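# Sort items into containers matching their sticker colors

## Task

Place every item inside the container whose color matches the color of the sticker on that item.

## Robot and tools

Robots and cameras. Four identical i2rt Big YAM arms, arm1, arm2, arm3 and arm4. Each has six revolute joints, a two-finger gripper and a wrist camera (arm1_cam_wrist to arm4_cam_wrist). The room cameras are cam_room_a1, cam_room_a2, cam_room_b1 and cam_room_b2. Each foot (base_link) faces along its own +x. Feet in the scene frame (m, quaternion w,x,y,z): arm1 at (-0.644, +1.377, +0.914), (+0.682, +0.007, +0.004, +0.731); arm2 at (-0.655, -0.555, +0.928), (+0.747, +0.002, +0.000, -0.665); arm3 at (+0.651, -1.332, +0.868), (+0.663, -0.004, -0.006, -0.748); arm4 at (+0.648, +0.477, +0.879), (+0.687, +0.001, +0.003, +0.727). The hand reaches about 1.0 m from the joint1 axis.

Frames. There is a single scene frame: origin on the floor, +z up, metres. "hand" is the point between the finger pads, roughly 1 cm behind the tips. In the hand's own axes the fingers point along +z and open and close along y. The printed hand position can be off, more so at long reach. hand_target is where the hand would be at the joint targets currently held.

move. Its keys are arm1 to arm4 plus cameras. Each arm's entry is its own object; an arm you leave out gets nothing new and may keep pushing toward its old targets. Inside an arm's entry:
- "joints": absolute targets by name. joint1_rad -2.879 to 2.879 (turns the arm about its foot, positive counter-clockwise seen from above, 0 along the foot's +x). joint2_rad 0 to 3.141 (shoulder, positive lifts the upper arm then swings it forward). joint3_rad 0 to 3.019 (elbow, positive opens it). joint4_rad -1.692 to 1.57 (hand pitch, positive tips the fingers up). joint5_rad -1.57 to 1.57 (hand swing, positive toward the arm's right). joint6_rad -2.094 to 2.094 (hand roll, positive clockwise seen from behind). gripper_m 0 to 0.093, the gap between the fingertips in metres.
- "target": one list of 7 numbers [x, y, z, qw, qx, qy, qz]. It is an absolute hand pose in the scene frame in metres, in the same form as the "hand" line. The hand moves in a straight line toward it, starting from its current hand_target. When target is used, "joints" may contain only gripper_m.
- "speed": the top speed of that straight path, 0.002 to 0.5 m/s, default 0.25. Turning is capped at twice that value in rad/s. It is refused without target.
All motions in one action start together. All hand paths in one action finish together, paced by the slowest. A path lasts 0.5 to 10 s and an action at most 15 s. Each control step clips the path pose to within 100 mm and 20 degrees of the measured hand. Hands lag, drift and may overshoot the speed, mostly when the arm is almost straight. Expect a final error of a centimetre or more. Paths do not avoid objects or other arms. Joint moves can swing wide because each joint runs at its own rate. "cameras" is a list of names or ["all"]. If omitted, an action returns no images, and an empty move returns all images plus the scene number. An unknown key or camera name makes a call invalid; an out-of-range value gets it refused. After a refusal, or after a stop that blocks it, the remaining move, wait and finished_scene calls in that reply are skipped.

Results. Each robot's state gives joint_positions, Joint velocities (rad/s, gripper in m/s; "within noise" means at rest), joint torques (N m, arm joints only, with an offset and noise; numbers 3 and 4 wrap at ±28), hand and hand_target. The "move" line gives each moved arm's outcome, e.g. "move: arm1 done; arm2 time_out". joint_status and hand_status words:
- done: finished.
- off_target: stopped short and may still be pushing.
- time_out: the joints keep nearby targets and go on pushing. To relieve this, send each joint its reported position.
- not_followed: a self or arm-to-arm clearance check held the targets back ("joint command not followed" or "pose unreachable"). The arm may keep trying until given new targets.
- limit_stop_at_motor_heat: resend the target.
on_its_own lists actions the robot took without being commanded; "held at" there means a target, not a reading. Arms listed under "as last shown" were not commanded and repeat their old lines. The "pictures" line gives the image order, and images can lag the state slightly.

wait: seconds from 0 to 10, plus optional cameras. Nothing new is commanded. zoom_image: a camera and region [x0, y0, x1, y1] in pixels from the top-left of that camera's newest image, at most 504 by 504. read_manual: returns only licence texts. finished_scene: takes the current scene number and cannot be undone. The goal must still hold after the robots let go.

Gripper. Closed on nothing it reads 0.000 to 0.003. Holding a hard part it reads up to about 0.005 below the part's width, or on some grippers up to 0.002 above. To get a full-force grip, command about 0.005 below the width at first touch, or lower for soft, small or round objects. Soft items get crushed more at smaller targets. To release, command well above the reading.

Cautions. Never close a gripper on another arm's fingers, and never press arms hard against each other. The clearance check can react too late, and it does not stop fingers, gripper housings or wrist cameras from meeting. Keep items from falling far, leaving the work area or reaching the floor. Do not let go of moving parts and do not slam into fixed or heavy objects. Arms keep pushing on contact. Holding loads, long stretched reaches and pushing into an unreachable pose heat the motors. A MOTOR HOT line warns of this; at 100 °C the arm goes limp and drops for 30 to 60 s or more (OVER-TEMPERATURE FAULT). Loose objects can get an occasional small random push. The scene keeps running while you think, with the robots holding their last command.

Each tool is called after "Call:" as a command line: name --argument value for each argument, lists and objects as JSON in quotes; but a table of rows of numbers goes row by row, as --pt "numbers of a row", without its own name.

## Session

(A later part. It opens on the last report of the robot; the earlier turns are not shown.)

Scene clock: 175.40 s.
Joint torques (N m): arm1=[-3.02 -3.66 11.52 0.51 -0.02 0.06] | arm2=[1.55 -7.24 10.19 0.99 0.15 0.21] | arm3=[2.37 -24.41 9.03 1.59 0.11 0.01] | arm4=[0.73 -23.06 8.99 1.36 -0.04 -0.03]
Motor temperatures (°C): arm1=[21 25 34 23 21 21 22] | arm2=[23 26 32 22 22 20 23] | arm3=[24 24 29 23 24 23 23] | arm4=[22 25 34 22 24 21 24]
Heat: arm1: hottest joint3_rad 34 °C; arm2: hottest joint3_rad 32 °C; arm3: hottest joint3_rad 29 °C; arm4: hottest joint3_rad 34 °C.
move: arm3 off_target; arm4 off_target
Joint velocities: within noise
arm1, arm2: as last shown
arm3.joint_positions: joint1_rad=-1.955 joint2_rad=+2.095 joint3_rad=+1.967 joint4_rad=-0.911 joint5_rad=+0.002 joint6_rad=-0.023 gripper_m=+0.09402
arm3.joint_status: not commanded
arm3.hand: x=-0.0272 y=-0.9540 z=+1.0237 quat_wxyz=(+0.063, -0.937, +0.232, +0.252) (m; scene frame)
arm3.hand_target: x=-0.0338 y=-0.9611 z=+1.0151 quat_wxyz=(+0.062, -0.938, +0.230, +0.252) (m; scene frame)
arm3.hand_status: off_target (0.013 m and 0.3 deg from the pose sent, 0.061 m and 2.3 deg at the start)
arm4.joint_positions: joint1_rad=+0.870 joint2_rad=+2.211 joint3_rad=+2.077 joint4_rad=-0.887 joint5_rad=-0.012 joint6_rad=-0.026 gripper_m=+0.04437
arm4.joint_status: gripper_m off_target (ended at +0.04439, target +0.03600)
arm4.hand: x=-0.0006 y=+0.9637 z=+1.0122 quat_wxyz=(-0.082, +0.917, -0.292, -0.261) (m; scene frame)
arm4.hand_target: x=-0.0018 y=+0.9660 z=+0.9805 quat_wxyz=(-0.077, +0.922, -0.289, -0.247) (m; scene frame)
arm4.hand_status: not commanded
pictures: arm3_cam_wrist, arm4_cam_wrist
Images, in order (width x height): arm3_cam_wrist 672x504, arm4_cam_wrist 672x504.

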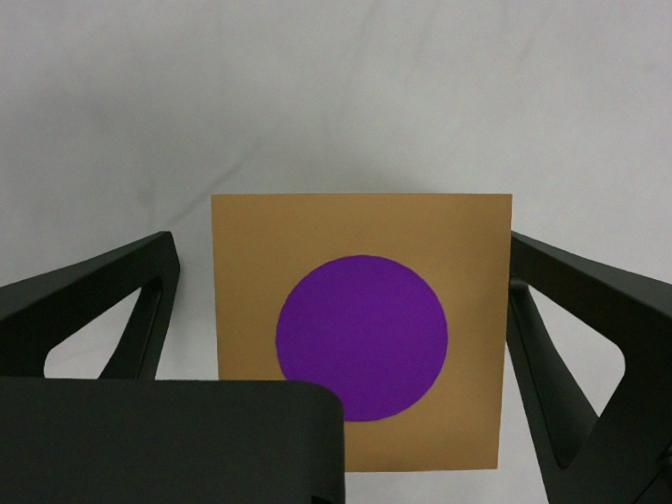

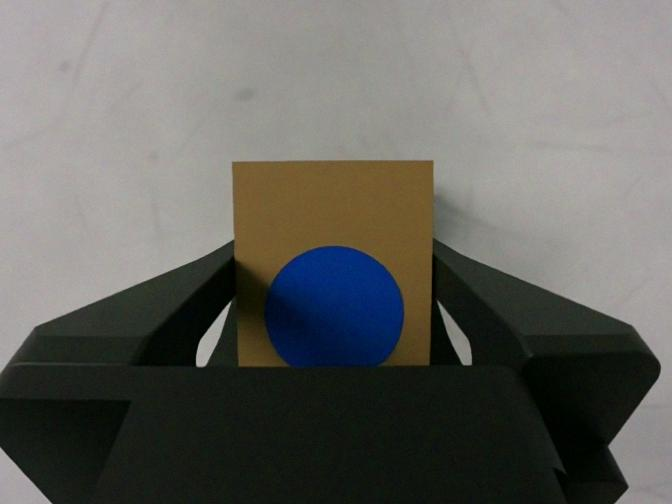

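Call:
move --arm3 '{"joints":{"gripper_m":0.045}}' --arm4 '{"target":[0.012,0.95,1.13,-0.0774,0.9216,-0.2888,-0.2471],"speed":0.15}' --cameras '["arm3_cam_wrist"]'

Call:
move --arm3 '{"target":[-0.01,-0.955,1.13,0.0616,-0.9383,0.2296,0.2516],"speed":0.15}' --arm4 '{"target":[0.37,0.675,1.14,-0.0774,0.9216,-0.2888,-0.2471],"speed":0.2}'

Call:
move --arm3 '{"target":[0.36,-1.157,1.14,0.0689,-0.9310,0.2580,0.2496],"speed":0.2}' --arm4 '{"joints":{"joint2_rad":0.53,"joint3_rad":1.4,"joint4_rad":-1.6,"joint5_rad":0,"joint6_rad":0}}'

Call:
move --arm3 '{"joints":{"joint2_rad":0.53,"joint3_rad":1.4,"joint4_rad":-1.6,"joint5_rad":0,"joint6_rad":0}}' --arm4 '{"joints":{"joint1_rad":-1.92}}'

Call:
move --arm3 '{"joints":{"joint1_rad":1.83}}' --cameras '["arm3_cam_wrist","arm4_cam_wrist"]'

Scene clock: 183.50 s.
Joint torques (N m): arm1=[-2.61 -3.37 11.25 0.68 -0.09 0.06] | arm2=[1.61 -7.3 10.14 0.99 0.14 0.21] | arm3=[2.32 -24.23 9.07 1.57 0.07 0.02] | arm4=[1.38 -26.64 12.51 0.39 0.08 -0.02]
Motor temperatures (°C): arm1=[21 25 34 23 21 21 22] | arm2=[23 26 32 22 22 20 23] | arm3=[24 25 28 23 24 23 23] | arm4=[22 26 35 22 24 21 25]
Heat: arm1: hottest joint3_rad 34 °C; arm2: hottest joint3_rad 32 °C; arm3: hottest joint3_rad 28 °C; arm4: hottest joint3_rad 35 °C.
move: arm3 off_target; arm4 off_target
Joint velocities: within noise
arm1, arm2: as last shown
arm3.joint_positions: joint1_rad=-1.955 joint2_rad=+2.095 joint3_rad=+1.967 joint4_rad=-0.911 joint5_rad=+0.002 joint6_rad=-0.023 gripper_m=+0.05323
arm3.joint_status: gripper_m off_target (ended at +0.05326, target +0.04500)
arm3.hand: x=-0.0271 y=-0.9539 z=+1.0237 quat_wxyz=(+0.063, -0.937, +0.232, +0.252) (m; scene frame)
arm3.hand_target: x=-0.0338 y=-0.9612 z=+1.0151 quat_wxyz=(+0.062, -0.938, +0.230, +0.252) (m; scene frame)
arm3.hand_status: not commanded
arm4.joint_positions: joint1_rad=+0.870 joint2_rad=+2.171 joint3_rad=+2.270 joint4_rad=-1.191 joint5_rad=-0.012 joint6_rad=-0.027 gripper_m=+0.04437
arm4.joint_status: not commanded
arm4.hand: x=+0.0197 y=+0.9491 z=+1.1023 quat_wxyz=(-0.070, +0.926, -0.295, -0.227) (m; scene frame)
arm4.hand_target: x=+0.0129 y=+0.9493 z=+1.1300 quat_wxyz=(-0.077, +0.922, -0.289, -0.248) (m; scene frame)
arm4.hand_status: off_target (0.029 m and 2.6 deg from the pose sent, 0.119 m and 1.7 deg at the start)
pictures: arm3_cam_wrist
Images, in order (width x height): arm3_cam_wrist 672x504.

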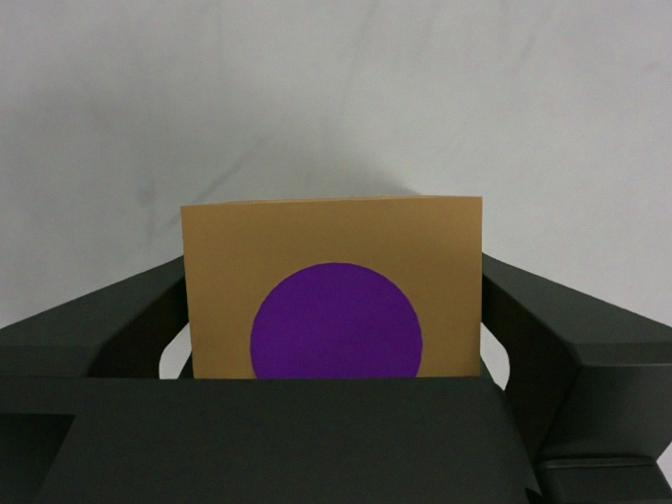

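Scene clock: 186.33 s.
Joint torques (N m): arm1=[-2.61 -3.19 11.45 0.81 -0.02 0.05] | arm2=[1.67 -7.36 10.22 0.99 0.16 0.21] | arm3=[1.03 -27.05 14.39 0.62 -0.1 -0.13] | arm4=[1.73 -4.07 9.46 0.61 0.23 0.2]
Motor temperatures (°C): arm1=[21 25 33 23 21 21 22] | arm2=[23 26 32 22 22 20 23] | arm3=[24 25 29 23 24 23 23] | arm4=[22 25 35 22 24 21 25]
Heat: arm1: hottest joint3_rad 33 °C; arm2: hottest joint3_rad 32 °C; arm3: hottest joint3_rad 29 °C; arm4: hottest joint3_rad 35 °C.
move: arm3 off_target; arm4 done
Joint velocities: within noise
arm1, arm2: as last shown
arm3.joint_positions: joint1_rad=-1.955 joint2_rad=+2.054 joint3_rad=+2.080 joint4_rad=-1.143 joint5_rad=-0.004 joint6_rad=-0.028 gripper_m=+0.05323
arm3.joint_status: not commanded
arm3.hand: x=-0.0045 y=-0.9668 z=+1.0831 quat_wxyz=(+0.051, -0.947, +0.231, +0.215) (m; scene frame)
arm3.hand_target: x=-0.0078 y=-0.9564 z=+1.1298 quat_wxyz=(+0.062, -0.938, +0.230, +0.252) (m; scene frame)
arm3.hand_status: off_target (0.049 m and 4.5 deg from the pose sent, 0.108 m and 0.4 deg at the start)
arm4.joint_positions: joint1_rad=+0.895 joint2_rad=+0.885 joint3_rad=+0.904 joint4_rad=-1.060 joint5_rad=-0.001 joint6_rad=-0.021 gripper_m=+0.04437
arm4.joint_status: not commanded
arm4.hand: x=+0.3708 y=+0.6768 z=+1.1397 quat_wxyz=(-0.079, +0.922, -0.285, -0.250) (m; scene frame)
arm4.hand_target: x=+0.3700 y=+0.6749 z=+1.1400 quat_wxyz=(-0.077, +0.922, -0.289, -0.247) (m; scene frame)
arm4.hand_status: done (0.002 m and 0.6 deg from the pose sent, 0.446 m and 2.6 deg at the start)
pictures: none

Scene clock: 189.07 s.
Joint torques (N m): arm1=[-3.14 -3.78 11.43 0.72 -0.03 0.09] | arm2=[1.55 -7.36 10.13 0.99 0.16 0.21] | arm3=[0.5 -4.19 9.29 0.84 0.11 0.02] | arm4=[1.38 3.84 6.8 1.01 0.14 0.15]
Motor temperatures (°C): arm1=[21 25 33 23 21 21 22] | arm2=[23 26 32 22 22 20 23] | arm3=[24 25 29 23 24 23 23] | arm4=[22 25 35 22 24 21 25]
Heat: arm1: hottest joint3_rad 33 °C; arm2: hottest joint3_rad 32 °C; arm3: hottest joint3_rad 29 °C; arm4: hottest joint3_rad 35 °C.
move: arm3 done; arm4 done
Joint velocities: within noise
arm1, arm2: as last shown
arm3.joint_positions: joint1_rad=-1.956 joint2_rad=+0.868 joint3_rad=+0.939 joint4_rad=-1.100 joint5_rad=+0.018 joint6_rad=+0.005 gripper_m=+0.05323
arm3.joint_status: not commanded
arm3.hand: x=+0.3571 y=-1.1610 z=+1.1429 quat_wxyz=(+0.068, -0.932, +0.248, +0.255) (m; scene frame)
arm3.hand_target: x=+0.3599 y=-1.1571 z=+1.1400 quat_wxyz=(+0.069, -0.931, +0.258, +0.250) (m; scene frame)
arm3.hand_status: done (0.006 m and 1.3 deg from the pose sent, 0.415 m and 5.7 deg at the start)
arm4.joint_positions: joint1_rad=+0.895 joint2_rad=+0.530 joint3_rad=+1.397 joint4_rad=-1.591 joint5_rad=-0.001 joint6_rad=-0.014 gripper_m=+0.04437
arm4.joint_status: all done
arm4.hand: x=+0.5182 y=+0.5735 z=+1.3871 quat_wxyz=(-0.125, +0.870, -0.272, -0.393) (m; scene frame)
arm4.hand_target: x=+0.5190 y=+0.5716 z=+1.3866 quat_wxyz=(-0.121, +0.870, -0.276, -0.391) (m; scene frame)
arm4.hand_status: not commanded
pictures: none

Scene clock: 191.37 s.
Joint torques (N m): arm1=[-2.55 -3.43 11.23 0.62 -0.04 0.06] | arm2=[1.44 -7.36 10.15 1.01 0.15 0.21] | arm3=[0.32 2.78 7.92 1.32 -0.08 -0.11] | arm4=[0.56 3.66 6.79 1.02 0.11 0.17]
Motor temperatures (°C): arm1=[21 25 33 23 21 21 22] | arm2=[23 26 32 22 22 20 23] | arm3=[24 25 29 23 24 23 24] | arm4=[22 25 34 22 24 21 25]
Heat: arm1: hottest joint3_rad 33 °C; arm2: hottest joint3_rad 32 °C; arm3: hottest joint3_rad 29 °C; arm4: hottest joint3_rad 34 °C.
move: arm3 done; arm4 done
Joint velocities: within noise
arm1, arm2: as last shown
arm3.joint_positions: joint1_rad=-1.958 joint2_rad=+0.536 joint3_rad=+1.391 joint4_rad=-1.597 joint5_rad=+0.002 joint6_rad=+0.005 gripper_m=+0.05323
arm3.joint_status: all done
arm3.hand: x=+0.5070 y=-1.2440 z=+1.3689 quat_wxyz=(+0.095, -0.886, +0.235, +0.387) (m; scene frame)
arm3.hand_target: x=+0.5112 y=-1.2445 z=+1.3733 quat_wxyz=(+0.099, -0.883, +0.237, +0.392) (m; scene frame)
arm3.hand_status: not commanded
arm4.joint_positions: joint1_rad=-1.917 joint2_rad=+0.530 joint3_rad=+1.397 joint4_rad=-1.591 joint5_rad=+0.000 joint6_rad=-0.013 gripper_m=+0.04441
arm4.joint_status: all done
arm4.hand: x=+0.8057 y=+0.4324 z=+1.3862 quat_wxyz=(-0.405, -0.125, -0.904, +0.064) (m; scene frame)
arm4.hand_target: x=+0.8039 y=+0.4322 z=+1.3857 quat_wxyz=(-0.402, -0.132, -0.904, +0.062) (m; scene frame)
arm4.hand_status: not commanded
pictures: none

Scene clock: 193.97 s.
Joint torques (N m): arm1=[-2.67 -3.14 11.45 0.68 -0.06 0.02] | arm2=[1.49 -7.3 10.15 1.03 0.15 0.21] | arm3=[2.08 2.9 7.86 1.36 0.04 -0.09] | arm4=[0.44 3.66 6.68 0.92 0.14 0.18]
Motor temperatures (°C): arm1=[21 25 33 23 21 21 22] | arm2=[23 26 32 22 22 20 23] | arm3=[24 25 29 23 24 23 24] | arm4=[22 25 34 22 24 21 25]
Heat: arm1: hottest joint3_rad 33 °C; arm2: hottest joint3_rad 32 °C; arm3: hottest joint3_rad 29 °C; arm4: hottest joint3_rad 34 °C.
move: arm3 done
Joint velocities: within noise
arm1.joint_positions: joint1_rad=-2.242 joint2_rad=+1.031 joint3_rad=+0.960 joint4_rad=-1.123 joint5_rad=-0.007 joint6_rad=-0.007 gripper_m=+0.06597
arm1.joint_status: not commanded
arm1.hand: x=-0.3451 y=+1.1747 z=+1.1411 quat_wxyz=(-0.171, -0.288, -0.941, +0.054) (m; scene frame)
arm1.hand_target: x=-0.3480 y=+1.1721 z=+1.1400 quat_wxyz=(-0.166, -0.295, -0.940, +0.052) (m; scene frame)
arm1.hand_status: not commanded
arm2.joint_positions: joint1_rad=+0.919 joint2_rad=+1.053 joint3_rad=+0.942 joint4_rad=-1.080 joint5_rad=+0.002 joint6_rad=-0.010 gripper_m=+0.07493
arm2.joint_status: not commanded
arm2.hand: x=-0.3417 y=-0.7426 z=+1.1487 quat_wxyz=(-0.182, -0.255, -0.948, +0.050) (m; scene frame)
arm2.hand_target: x=-0.3451 y=-0.7371 z=+1.1402 quat_wxyz=(-0.168, -0.258, -0.950, +0.046) (m; scene frame)
arm2.hand_status: not commanded
arm3.joint_positions: joint1_rad=+1.819 joint2_rad=+0.536 joint3_rad=+1.391 joint4_rad=-1.597 joint5_rad=+0.000 joint6_rad=+0.005 gripper_m=+0.05309
arm3.joint_status: all done
arm3.hand: x=+0.8136 y=-1.3043 z=+1.3701 quat_wxyz=(-0.402, +0.059, -0.914, -0.020) (m; scene frame)
arm3.hand_target: x=+0.8094 y=-1.3030 z=+1.3745 quat_wxyz=(-0.407, +0.066, -0.911, -0.022) (m; scene frame)
arm3.hand_status: not commanded
arm4: as last shown
pictures: arm3_cam_wrist, arm4_cam_wrist
Images, in order (width x height): arm3_cam_wrist 672x504, arm4_cam_wrist 672x504.

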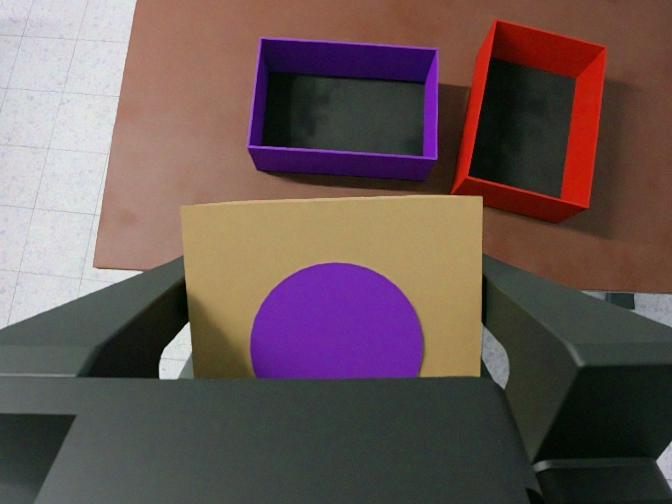

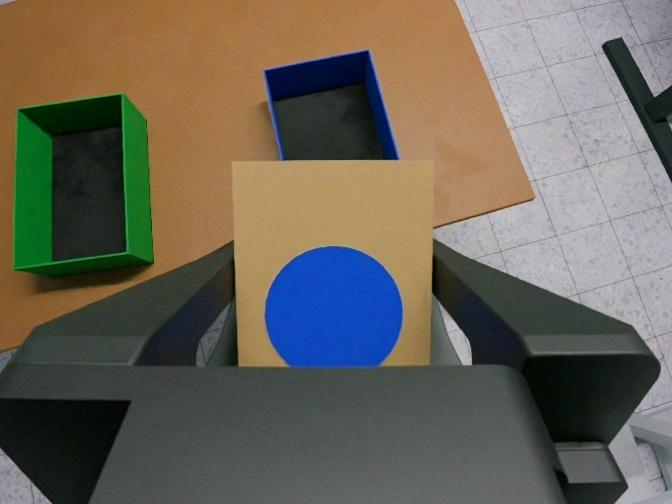

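Call:
move --arm3 '{"target":[1.175,-1.268,0.93,-0.2585,0.0573,-0.9643,-0.0154]}' --arm4 '{"target":[1.115,0.337,0.93,0.2562,0.142,0.9554,-0.0381]}' --cameras '["arm3_cam_wrist","arm4_cam_wrist"]'

Scene clock: 207.57 s.
Joint torques (N m): arm1=[-2.78 -3.55 11.36 0.59 -0.08 0.05] | arm2=[1.44 -7.3 10.18 0.96 0.16 0.21] | arm3=[0.32 -14.86 11.33 1.54 -0.06 -0.03] | arm4=[0.62 -12.28 9.77 1.29 -0.01 0.17]
Motor temperatures (°C): arm1=[21 25 33 23 21 21 22] | arm2=[23 26 32 22 22 20 23] | arm3=[24 25 29 23 24 23 24] | arm4=[22 24 34 22 24 21 26]
Heat: arm1: hottest joint3_rad 33 °C; arm2: hottest joint3_rad 32 °C; arm3: hottest joint3_rad 29 °C; arm4: hottest joint3_rad 34 °C.
move: arm3 off_target; arm4 off_target
Joint velocities: within noise
arm1, arm2: as last shown
arm3.joint_positions: joint1_rad=+1.817 joint2_rad=+1.596 joint3_rad=+0.896 joint4_rad=-0.417 joint5_rad=-0.011 joint6_rad=+0.002 gripper_m=+0.05310
arm3.joint_status: not commanded
arm3.hand: x=+1.1468 y=-1.2670 z=+0.9055 quat_wxyz=(-0.224, +0.063, -0.972, -0.013) (m; scene frame)
arm3.hand_target: x=+1.1733 y=-1.2684 z=+0.9310 quat_wxyz=(-0.259, +0.057, -0.964, -0.015) (m; scene frame)
arm3.hand_status: off_target (0.037 m and 4.1 deg from the pose sent, 0.571 m and 17.4 deg at the start)
arm4.joint_positions: joint1_rad=-1.917 joint2_rad=+1.514 joint3_rad=+0.775 joint4_rad=-0.364 joint5_rad=+0.000 joint6_rad=-0.010 gripper_m=+0.04441
arm4.joint_status: not commanded
arm4.hand: x=+1.0908 y=+0.3452 z=+0.9111 quat_wxyz=(-0.227, -0.135, -0.964, +0.036) (m; scene frame)
arm4.hand_target: x=+1.1136 y=+0.3373 z=+0.9308 quat_wxyz=(-0.256, -0.142, -0.955, +0.038) (m; scene frame)
arm4.hand_status: off_target (0.032 m and 3.6 deg from the pose sent, 0.559 m and 18.4 deg at the start)
pictures: arm3_cam_wrist, arm4_cam_wrist
Images, in order (width x height): arm3_cam_wrist 672x504, arm4_cam_wrist 672x504.

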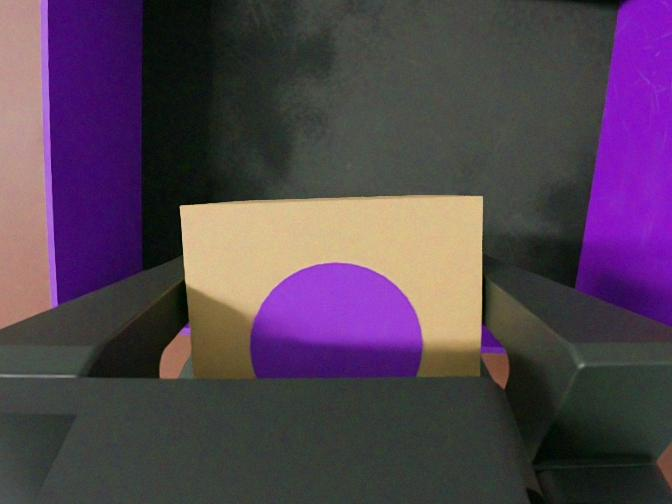

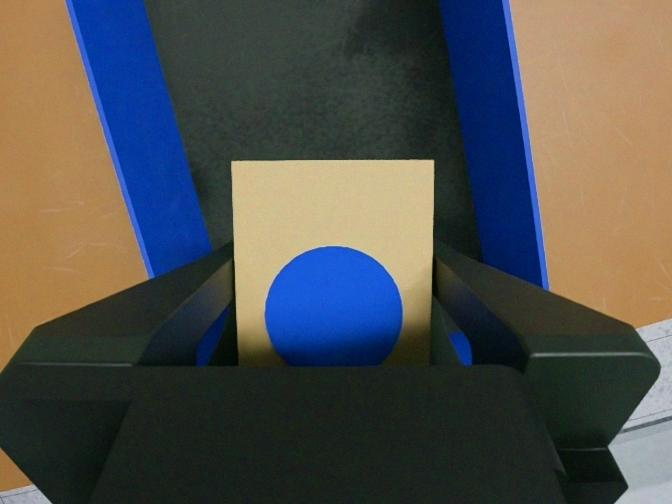

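Call:
move --arm3 '{"target":[1.196,-1.291,0.81,-0.2585,0.0573,-0.9643,-0.0154],"speed":0.15}' --arm4 '{"target":[1.141,0.331,0.80,0.2562,0.142,0.9554,-0.0381],"speed":0.15}' --cameras '["arm3_cam_wrist","arm4_cam_wrist"]'

Scene clock: 221.17 s.
Joint torques (N m): arm1=[-2.55 -3.14 11.3 0.84 -0.08 0.08] | arm2=[1.44 -7.36 10.18 0.99 0.15 0.21] | arm3=[0.21 -16.62 7.76 1.58 -0.09 -0.13] | arm4=[0.85 -14.68 6.82 1.47 0.08 0.19]
Motor temperatures (°C): arm1=[21 25 33 23 21 21 22] | arm2=[23 26 32 22 22 20 23] | arm3=[24 25 29 23 24 23 24] | arm4=[22 24 35 22 24 21 26]
Heat: arm1: hottest joint3_rad 33 °C; arm2: hottest joint3_rad 32 °C; arm3: hottest joint3_rad 29 °C; arm4: hottest joint3_rad 35 °C.
move: arm3 off_target; arm4 off_target
Joint velocities: within noise
arm1, arm2: as last shown
arm3.joint_positions: joint1_rad=+1.769 joint2_rad=+1.884 joint3_rad=+0.896 joint4_rad=-0.105 joint5_rad=-0.036 joint6_rad=-0.032 gripper_m=+0.05310
arm3.joint_status: not commanded
arm3.hand: x=+1.1762 y=-1.2861 z=+0.7982 quat_wxyz=(-0.236, +0.059, -0.970, -0.016) (m; scene frame)
arm3.hand_target: x=+1.1954 y=-1.2912 z=+0.8106 quat_wxyz=(-0.259, +0.057, -0.964, -0.015) (m; scene frame)
arm3.hand_status: off_target (0.024 m and 2.6 deg from the pose sent, 0.110 m and 4.1 deg at the start)
arm4.joint_positions: joint1_rad=-1.917 joint2_rad=+1.873 joint3_rad=+0.790 joint4_rad=-0.002 joint5_rad=+0.000 joint6_rad=-0.005 gripper_m=+0.04441
arm4.joint_status: not commanded
arm4.hand: x=+1.1212 y=+0.3356 z=+0.7926 quat_wxyz=(-0.236, -0.137, -0.961, +0.037) (m; scene frame)
arm4.hand_target: x=+1.1404 y=+0.3311 z=+0.8007 quat_wxyz=(-0.256, -0.142, -0.955, +0.038) (m; scene frame)
arm4.hand_status: off_target (0.022 m and 2.5 deg from the pose sent, 0.123 m and 3.6 deg at the start)
pictures: arm3_cam_wrist, arm4_cam_wrist
Images, in order (width x height): arm3_cam_wrist 672x504, arm4_cam_wrist 672x504.

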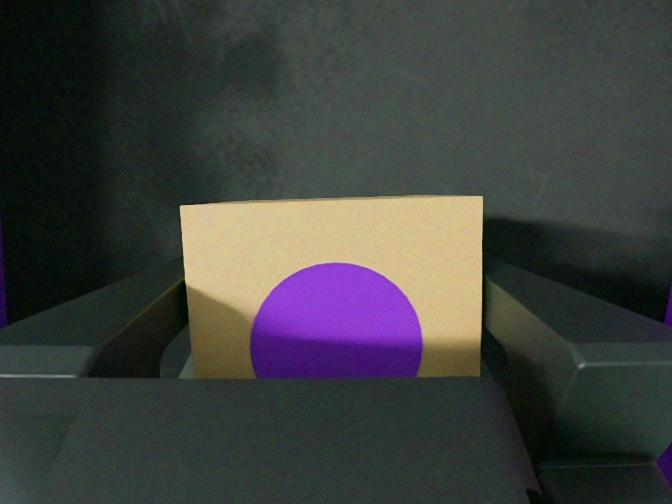

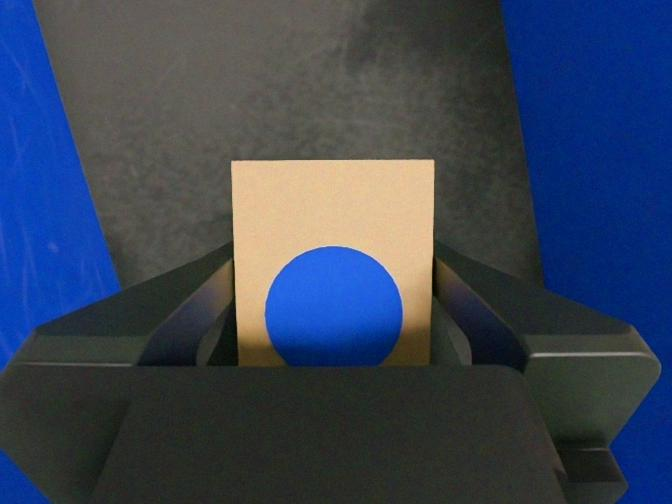

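Call:
move --arm3 '{"target":[1.196,-1.291,0.76,-0.2585,0.0573,-0.9643,-0.0154],"speed":0.1}' --arm4 '{"target":[1.141,0.331,0.75,0.2562,0.142,0.9554,-0.0381],"speed":0.1}'

Call:
move --arm3 '{"target":[1.196,-1.291,0.748,-0.2585,0.0573,-0.9643,-0.0154],"speed":0.05}' --arm4 '{"target":[1.141,0.331,0.738,0.2562,0.142,0.9554,-0.0381],"speed":0.05}'

Call:
move --arm3 '{"target":[1.196,-1.291,0.739,-0.2585,0.0573,-0.9643,-0.0154],"speed":0.05}' --arm4 '{"target":[1.141,0.331,0.730,0.2562,0.142,0.9554,-0.0381],"speed":0.05}' --cameras '["arm3_cam_wrist","arm4_cam_wrist"]'

Scene clock: 228.97 s.
Joint torques (N m): arm1=[-2.32 -3.49 11.32 0.55 -0.05 0.05] | arm2=[1.61 -7.24 10.19 1.02 0.15 0.21] | arm3=[0.32 -17.08 6.86 1.63 -0.07 -0.11] | arm4=[0.91 -14.97 5.45 1.46 0.08 0.17]
Motor temperatures (°C): arm1=[21 25 34 23 21 21 22] | arm2=[23 25 32 22 22 20 23] | arm3=[24 25 28 23 24 23 24] | arm4=[22 24 34 22 24 21 26]
Heat: arm1: hottest joint3_rad 34 °C; arm2: hottest joint3_rad 32 °C; arm3: hottest joint3_rad 28 °C; arm4: hottest joint3_rad 34 °C.
move: arm3 off_target; arm4 off_target
Joint velocities: within noise
arm1, arm2: as last shown
arm3.joint_positions: joint1_rad=+1.769 joint2_rad=+2.006 joint3_rad=+0.896 joint4_rad=+0.019 joint5_rad=-0.036 joint6_rad=-0.032 gripper_m=+0.05310
arm3.joint_status: not commanded
arm3.hand: x=+1.1765 y=-1.2868 z=+0.7509 quat_wxyz=(-0.238, +0.059, -0.969, -0.016) (m; scene frame)
arm3.hand_target: x=+1.1954 y=-1.2912 z=+0.7606 quat_wxyz=(-0.258, +0.057, -0.964, -0.015) (m; scene frame)
arm3.hand_status: off_target (0.022 m and 2.5 deg from the pose sent, 0.043 m and 2.7 deg at the start)
arm4.joint_positions: joint1_rad=-1.917 joint2_rad=+2.008 joint3_rad=+0.804 joint4_rad=+0.129 joint5_rad=+0.000 joint6_rad=-0.004 gripper_m=+0.04441
arm4.joint_status: not commanded
arm4.hand: x=+1.1250 y=+0.3342 z=+0.7472 quat_wxyz=(-0.241, -0.137, -0.960, +0.038) (m; scene frame)
arm4.hand_target: x=+1.1406 y=+0.3311 z=+0.7505 quat_wxyz=(-0.256, -0.142, -0.955, +0.038) (m; scene frame)
arm4.hand_status: off_target (0.017 m and 1.9 deg from the pose sent, 0.047 m and 2.5 deg at the start)
pictures: none

Scene clock: 229.93 s.
Joint torques (N m): arm1=[-2.67 -3.02 11.33 0.69 -0.01 0.07] | arm2=[1.49 -7.24 10.15 1.01 0.16 0.2] | arm3=[0.26 -16.03 6.9 1.58 -0.06 -0.11] | arm4=[0.97 -14.8 5.42 1.46 0.12 0.18]
Motor temperatures (°C): arm1=[21 25 34 23 21 21 22] | arm2=[23 25 32 22 22 20 23] | arm3=[24 25 28 23 24 23 24] | arm4=[22 24 34 22 24 21 26]
Heat: arm1: hottest joint3_rad 34 °C; arm2: hottest joint3_rad 32 °C; arm3: hottest joint3_rad 28 °C; arm4: hottest joint3_rad 34 °C.
move: arm3 off_target; arm4 off_target
Joint velocities: within noise
arm1, arm2: as last shown
arm3.joint_positions: joint1_rad=+1.769 joint2_rad=+2.026 joint3_rad=+0.897 joint4_rad=+0.049 joint5_rad=-0.036 joint6_rad=-0.032 gripper_m=+0.05310
arm3.joint_status: not commanded
arm3.hand: x=+1.1786 y=-1.2867 z=+0.7444 quat_wxyz=(-0.243, +0.059, -0.968, -0.016) (m; scene frame)
arm3.hand_target: x=+1.1955 y=-1.2912 z=+0.7485 quat_wxyz=(-0.258, +0.057, -0.964, -0.015) (m; scene frame)
arm3.hand_status: off_target (0.018 m and 1.9 deg from the pose sent, 0.020 m and 2.5 deg at the start)
arm4.joint_positions: joint1_rad=-1.917 joint2_rad=+2.036 joint3_rad=+0.808 joint4_rad=+0.157 joint5_rad=+0.000 joint6_rad=-0.004 gripper_m=+0.04441
arm4.joint_status: not commanded
arm4.hand: x=+1.1259 y=+0.3339 z=+0.7384 quat_wxyz=(-0.243, -0.137, -0.960, +0.038) (m; scene frame)
arm4.hand_target: x=+1.1405 y=+0.3311 z=+0.7384 quat_wxyz=(-0.256, -0.142, -0.955, +0.038) (m; scene frame)
arm4.hand_status: off_target (0.015 m and 1.7 deg from the pose sent, 0.019 m and 2.0 deg at the start)
pictures: none

Scene clock: 230.90 s.
Joint torques (N m): arm1=[-3.08 -3.55 11.34 0.59 -0.07 0.04] | arm2=[1.55 -7.3 10.18 1.01 0.15 0.21] | arm3=[0.15 -15.03 6.65 1.43 -0.07 -0.1] | arm4=[1.03 -13.63 5.14 1.32 0.1 0.19]
Motor temperatures (°C): arm1=[21 25 34 23 21 21 22] | arm2=[23 25 32 22 22 20 23] | arm3=[24 25 28 23 24 23 24] | arm4=[22 24 33 22 24 21 26]
Heat: arm1: hottest joint3_rad 34 °C; arm2: hottest joint3_rad 32 °C; arm3: hottest joint3_rad 28 °C; arm4: hottest joint3_rad 33 °C.
move: arm3 off_target; arm4 off_target
Joint velocities: within noise
arm1, arm2: as last shown
arm3.joint_positions: joint1_rad=+1.769 joint2_rad=+2.037 joint3_rad=+0.903 joint4_rad=+0.076 joint5_rad=-0.036 joint6_rad=-0.032 gripper_m=+0.05310
arm3.joint_status: not commanded
arm3.hand: x=+1.1847 y=-1.2862 z=+0.7435 quat_wxyz=(-0.253, +0.059, -0.966, -0.016) (m; scene frame)
arm3.hand_target: x=+1.1955 y=-1.2912 z=+0.7392 quat_wxyz=(-0.258, +0.057, -0.964, -0.015) (m; scene frame)
arm3.hand_status: off_target (0.013 m and 0.7 deg from the pose sent, 0.019 m and 1.9 deg at the start)
arm4.joint_positions: joint1_rad=-1.917 joint2_rad=+2.048 joint3_rad=+0.817 joint4_rad=+0.182 joint5_rad=+0.000 joint6_rad=-0.004 gripper_m=+0.04441
arm4.joint_status: not commanded
arm4.hand: x=+1.1329 y=+0.3318 z=+0.7376 quat_wxyz=(-0.253, -0.137, -0.957, +0.040) (m; scene frame)
arm4.hand_target: x=+1.1406 y=+0.3311 z=+0.7302 quat_wxyz=(-0.256, -0.142, -0.955, +0.038) (m; scene frame)
arm4.hand_status: off_target (0.011 m and 0.7 deg from the pose sent, 0.017 m and 1.7 deg at the start)
pictures: arm3_cam_wrist, arm4_cam_wrist
Images, in order (width x height): arm3_cam_wrist 672x504, arm4_cam_wrist 672x504.

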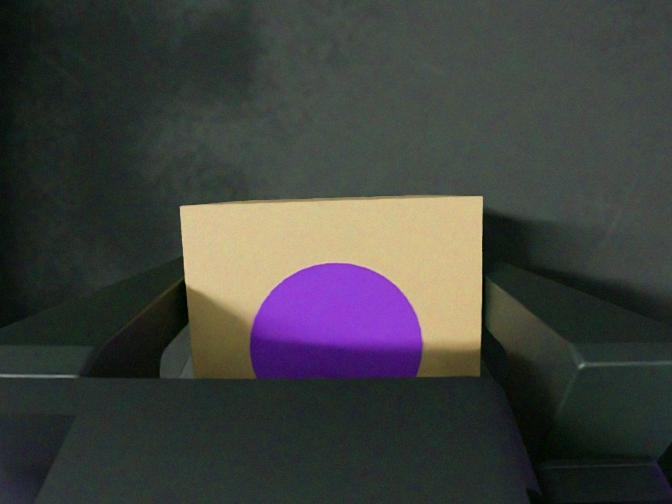

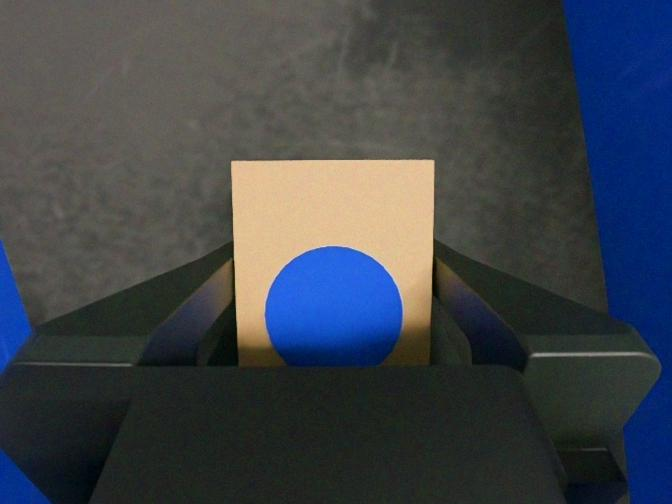

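Contact on both. Release and retreat.

Call:
move --arm3 '{"joints":{"gripper_m":0.078}}' --arm4 '{"joints":{"gripper_m":0.07}}'

Call:
move --arm3 '{"target":[1.12,-1.278,0.88,-0.2585,0.0573,-0.9643,-0.0154],"speed":0.2}' --arm4 '{"target":[1.07,0.35,0.88,0.2562,0.142,0.9554,-0.0381],"speed":0.2}' --cameras '["arm3_cam_wrist","arm4_cam_wrist"]'

Scene clock: 234.20 s.
Joint torques (N m): arm1=[-2.14 -3.72 11.34 0.69 -0.04 0.1] | arm2=[1.61 -7.3 10.15 0.99 0.15 0.21] | arm3=[0.21 -15.21 6.52 1.37 -0.06 -0.11] | arm4=[1.32 -14.04 4.83 1.28 0.1 0.22]
Motor temperatures (°C): arm1=[21 25 34 23 21 21 22] | arm2=[23 25 32 22 22 20 23] | arm3=[24 25 28 23 24 23 24] | arm4=[22 24 33 22 24 21 26]
Heat: arm1: hottest joint3_rad 34 °C; arm2: hottest joint3_rad 32 °C; arm3: hottest joint3_rad 28 °C; arm4: hottest joint3_rad 33 °C.
move: arm3 done; arm4 done
Joint velocities: within noise
arm1, arm2: as last shown
arm3.joint_positions: joint1_rad=+1.768 joint2_rad=+2.039 joint3_rad=+0.904 joint4_rad=+0.076 joint5_rad=-0.036 joint6_rad=-0.032 gripper_m=+0.07796
arm3.joint_status: all done
arm3.hand: x=+1.1852 y=-1.2866 z=+0.7428 quat_wxyz=(-0.253, +0.059, -0.966, -0.016) (m; scene frame)
arm3.hand_target: x=+1.1956 y=-1.2912 z=+0.7392 quat_wxyz=(-0.258, +0.057, -0.964, -0.015) (m; scene frame)
arm3.hand_status: not commanded
arm4.joint_positions: joint1_rad=-1.916 joint2_rad=+2.051 joint3_rad=+0.818 joint4_rad=+0.183 joint5_rad=-0.001 joint6_rad=-0.004 gripper_m=+0.06991
arm4.joint_status: all done
arm4.hand: x=+1.1332 y=+0.3320 z=+0.7369 quat_wxyz=(-0.253, -0.137, -0.957, +0.039) (m; scene frame)
arm4.hand_target: x=+1.1407 y=+0.3311 z=+0.7302 quat_wxyz=(-0.256, -0.142, -0.955, +0.038) (m; scene frame)
arm4.hand_status: not commanded
pictures: none

Scene clock: 235.70 s.
Joint torques (N m): arm1=[-2.78 -3.14 11.47 0.51 -0.01 0.05] | arm2=[1.61 -7.3 10.15 0.98 0.15 0.22] | arm3=[2.14 -12.63 6.17 0.73 0.12 0.03] | arm4=[0.5 -10.93 5.91 0.65 0.01 0.12]
Motor temperatures (°C): arm1=[21 25 34 23 21 21 22] | arm2=[23 25 32 22 22 20 23] | arm3=[24 25 28 23 24 23 24] | arm4=[22 24 33 22 24 21 26]
Heat: arm1: hottest joint3_rad 34 °C; arm2: hottest joint3_rad 32 °C; arm3: hottest joint3_rad 28 °C; arm4: hottest joint3_rad 33 °C.
move: arm3 done; arm4 done
Joint velocities: within noise
arm1, arm2: as last shown
arm3.joint_positions: joint1_rad=+1.786 joint2_rad=+1.568 joint3_rad=+0.748 joint4_rad=-0.210 joint5_rad=-0.020 joint6_rad=-0.011 gripper_m=+0.07796
arm3.joint_status: not commanded
arm3.hand: x=+1.1253 y=-1.2833 z=+0.8846 quat_wxyz=(-0.266, +0.055, -0.962, -0.014) (m; scene frame)
arm3.hand_target: x=+1.1201 y=-1.2780 z=+0.8802 quat_wxyz=(-0.259, +0.057, -0.964, -0.015) (m; scene frame)
arm3.hand_status: done (0.009 m and 1.0 deg from the pose sent, 0.152 m and 0.7 deg at the start)
arm4.joint_positions: joint1_rad=-1.916 joint2_rad=+1.526 joint3_rad=+0.646 joint4_rad=-0.150 joint5_rad=-0.001 joint6_rad=-0.004 gripper_m=+0.06991
arm4.joint_status: not commanded
arm4.hand: x=+1.0730 y=+0.3506 z=+0.8822 quat_wxyz=(-0.262, -0.136, -0.955, +0.041) (m; scene frame)
arm4.hand_target: x=+1.0699 y=+0.3500 z=+0.8800 quat_wxyz=(-0.256, -0.142, -0.955, +0.038) (m; scene frame)
arm4.hand_status: done (0.004 m and 1.0 deg from the pose sent, 0.157 m and 0.8 deg at the start)
pictures: arm3_cam_wrist, arm4_cam_wrist
Images, in order (width x height): arm3_cam_wrist 672x504, arm4_cam_wrist 672x504.

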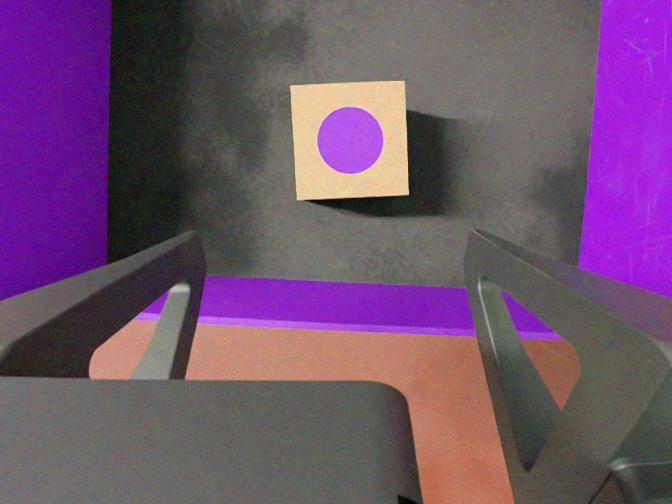

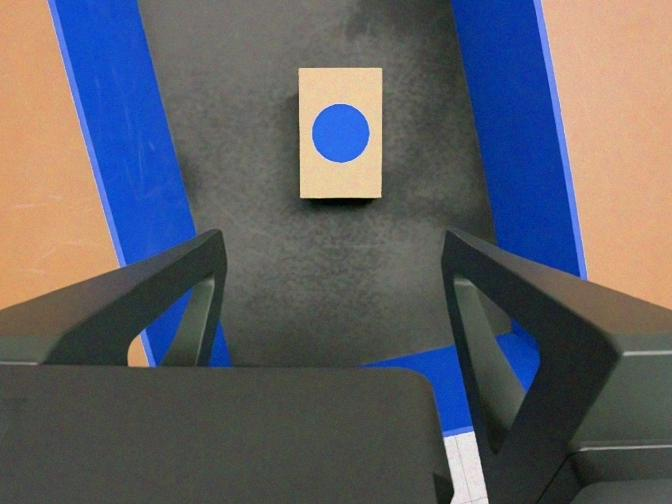

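Call:
finished_scene --scene 2

The scene is finished: the task was done.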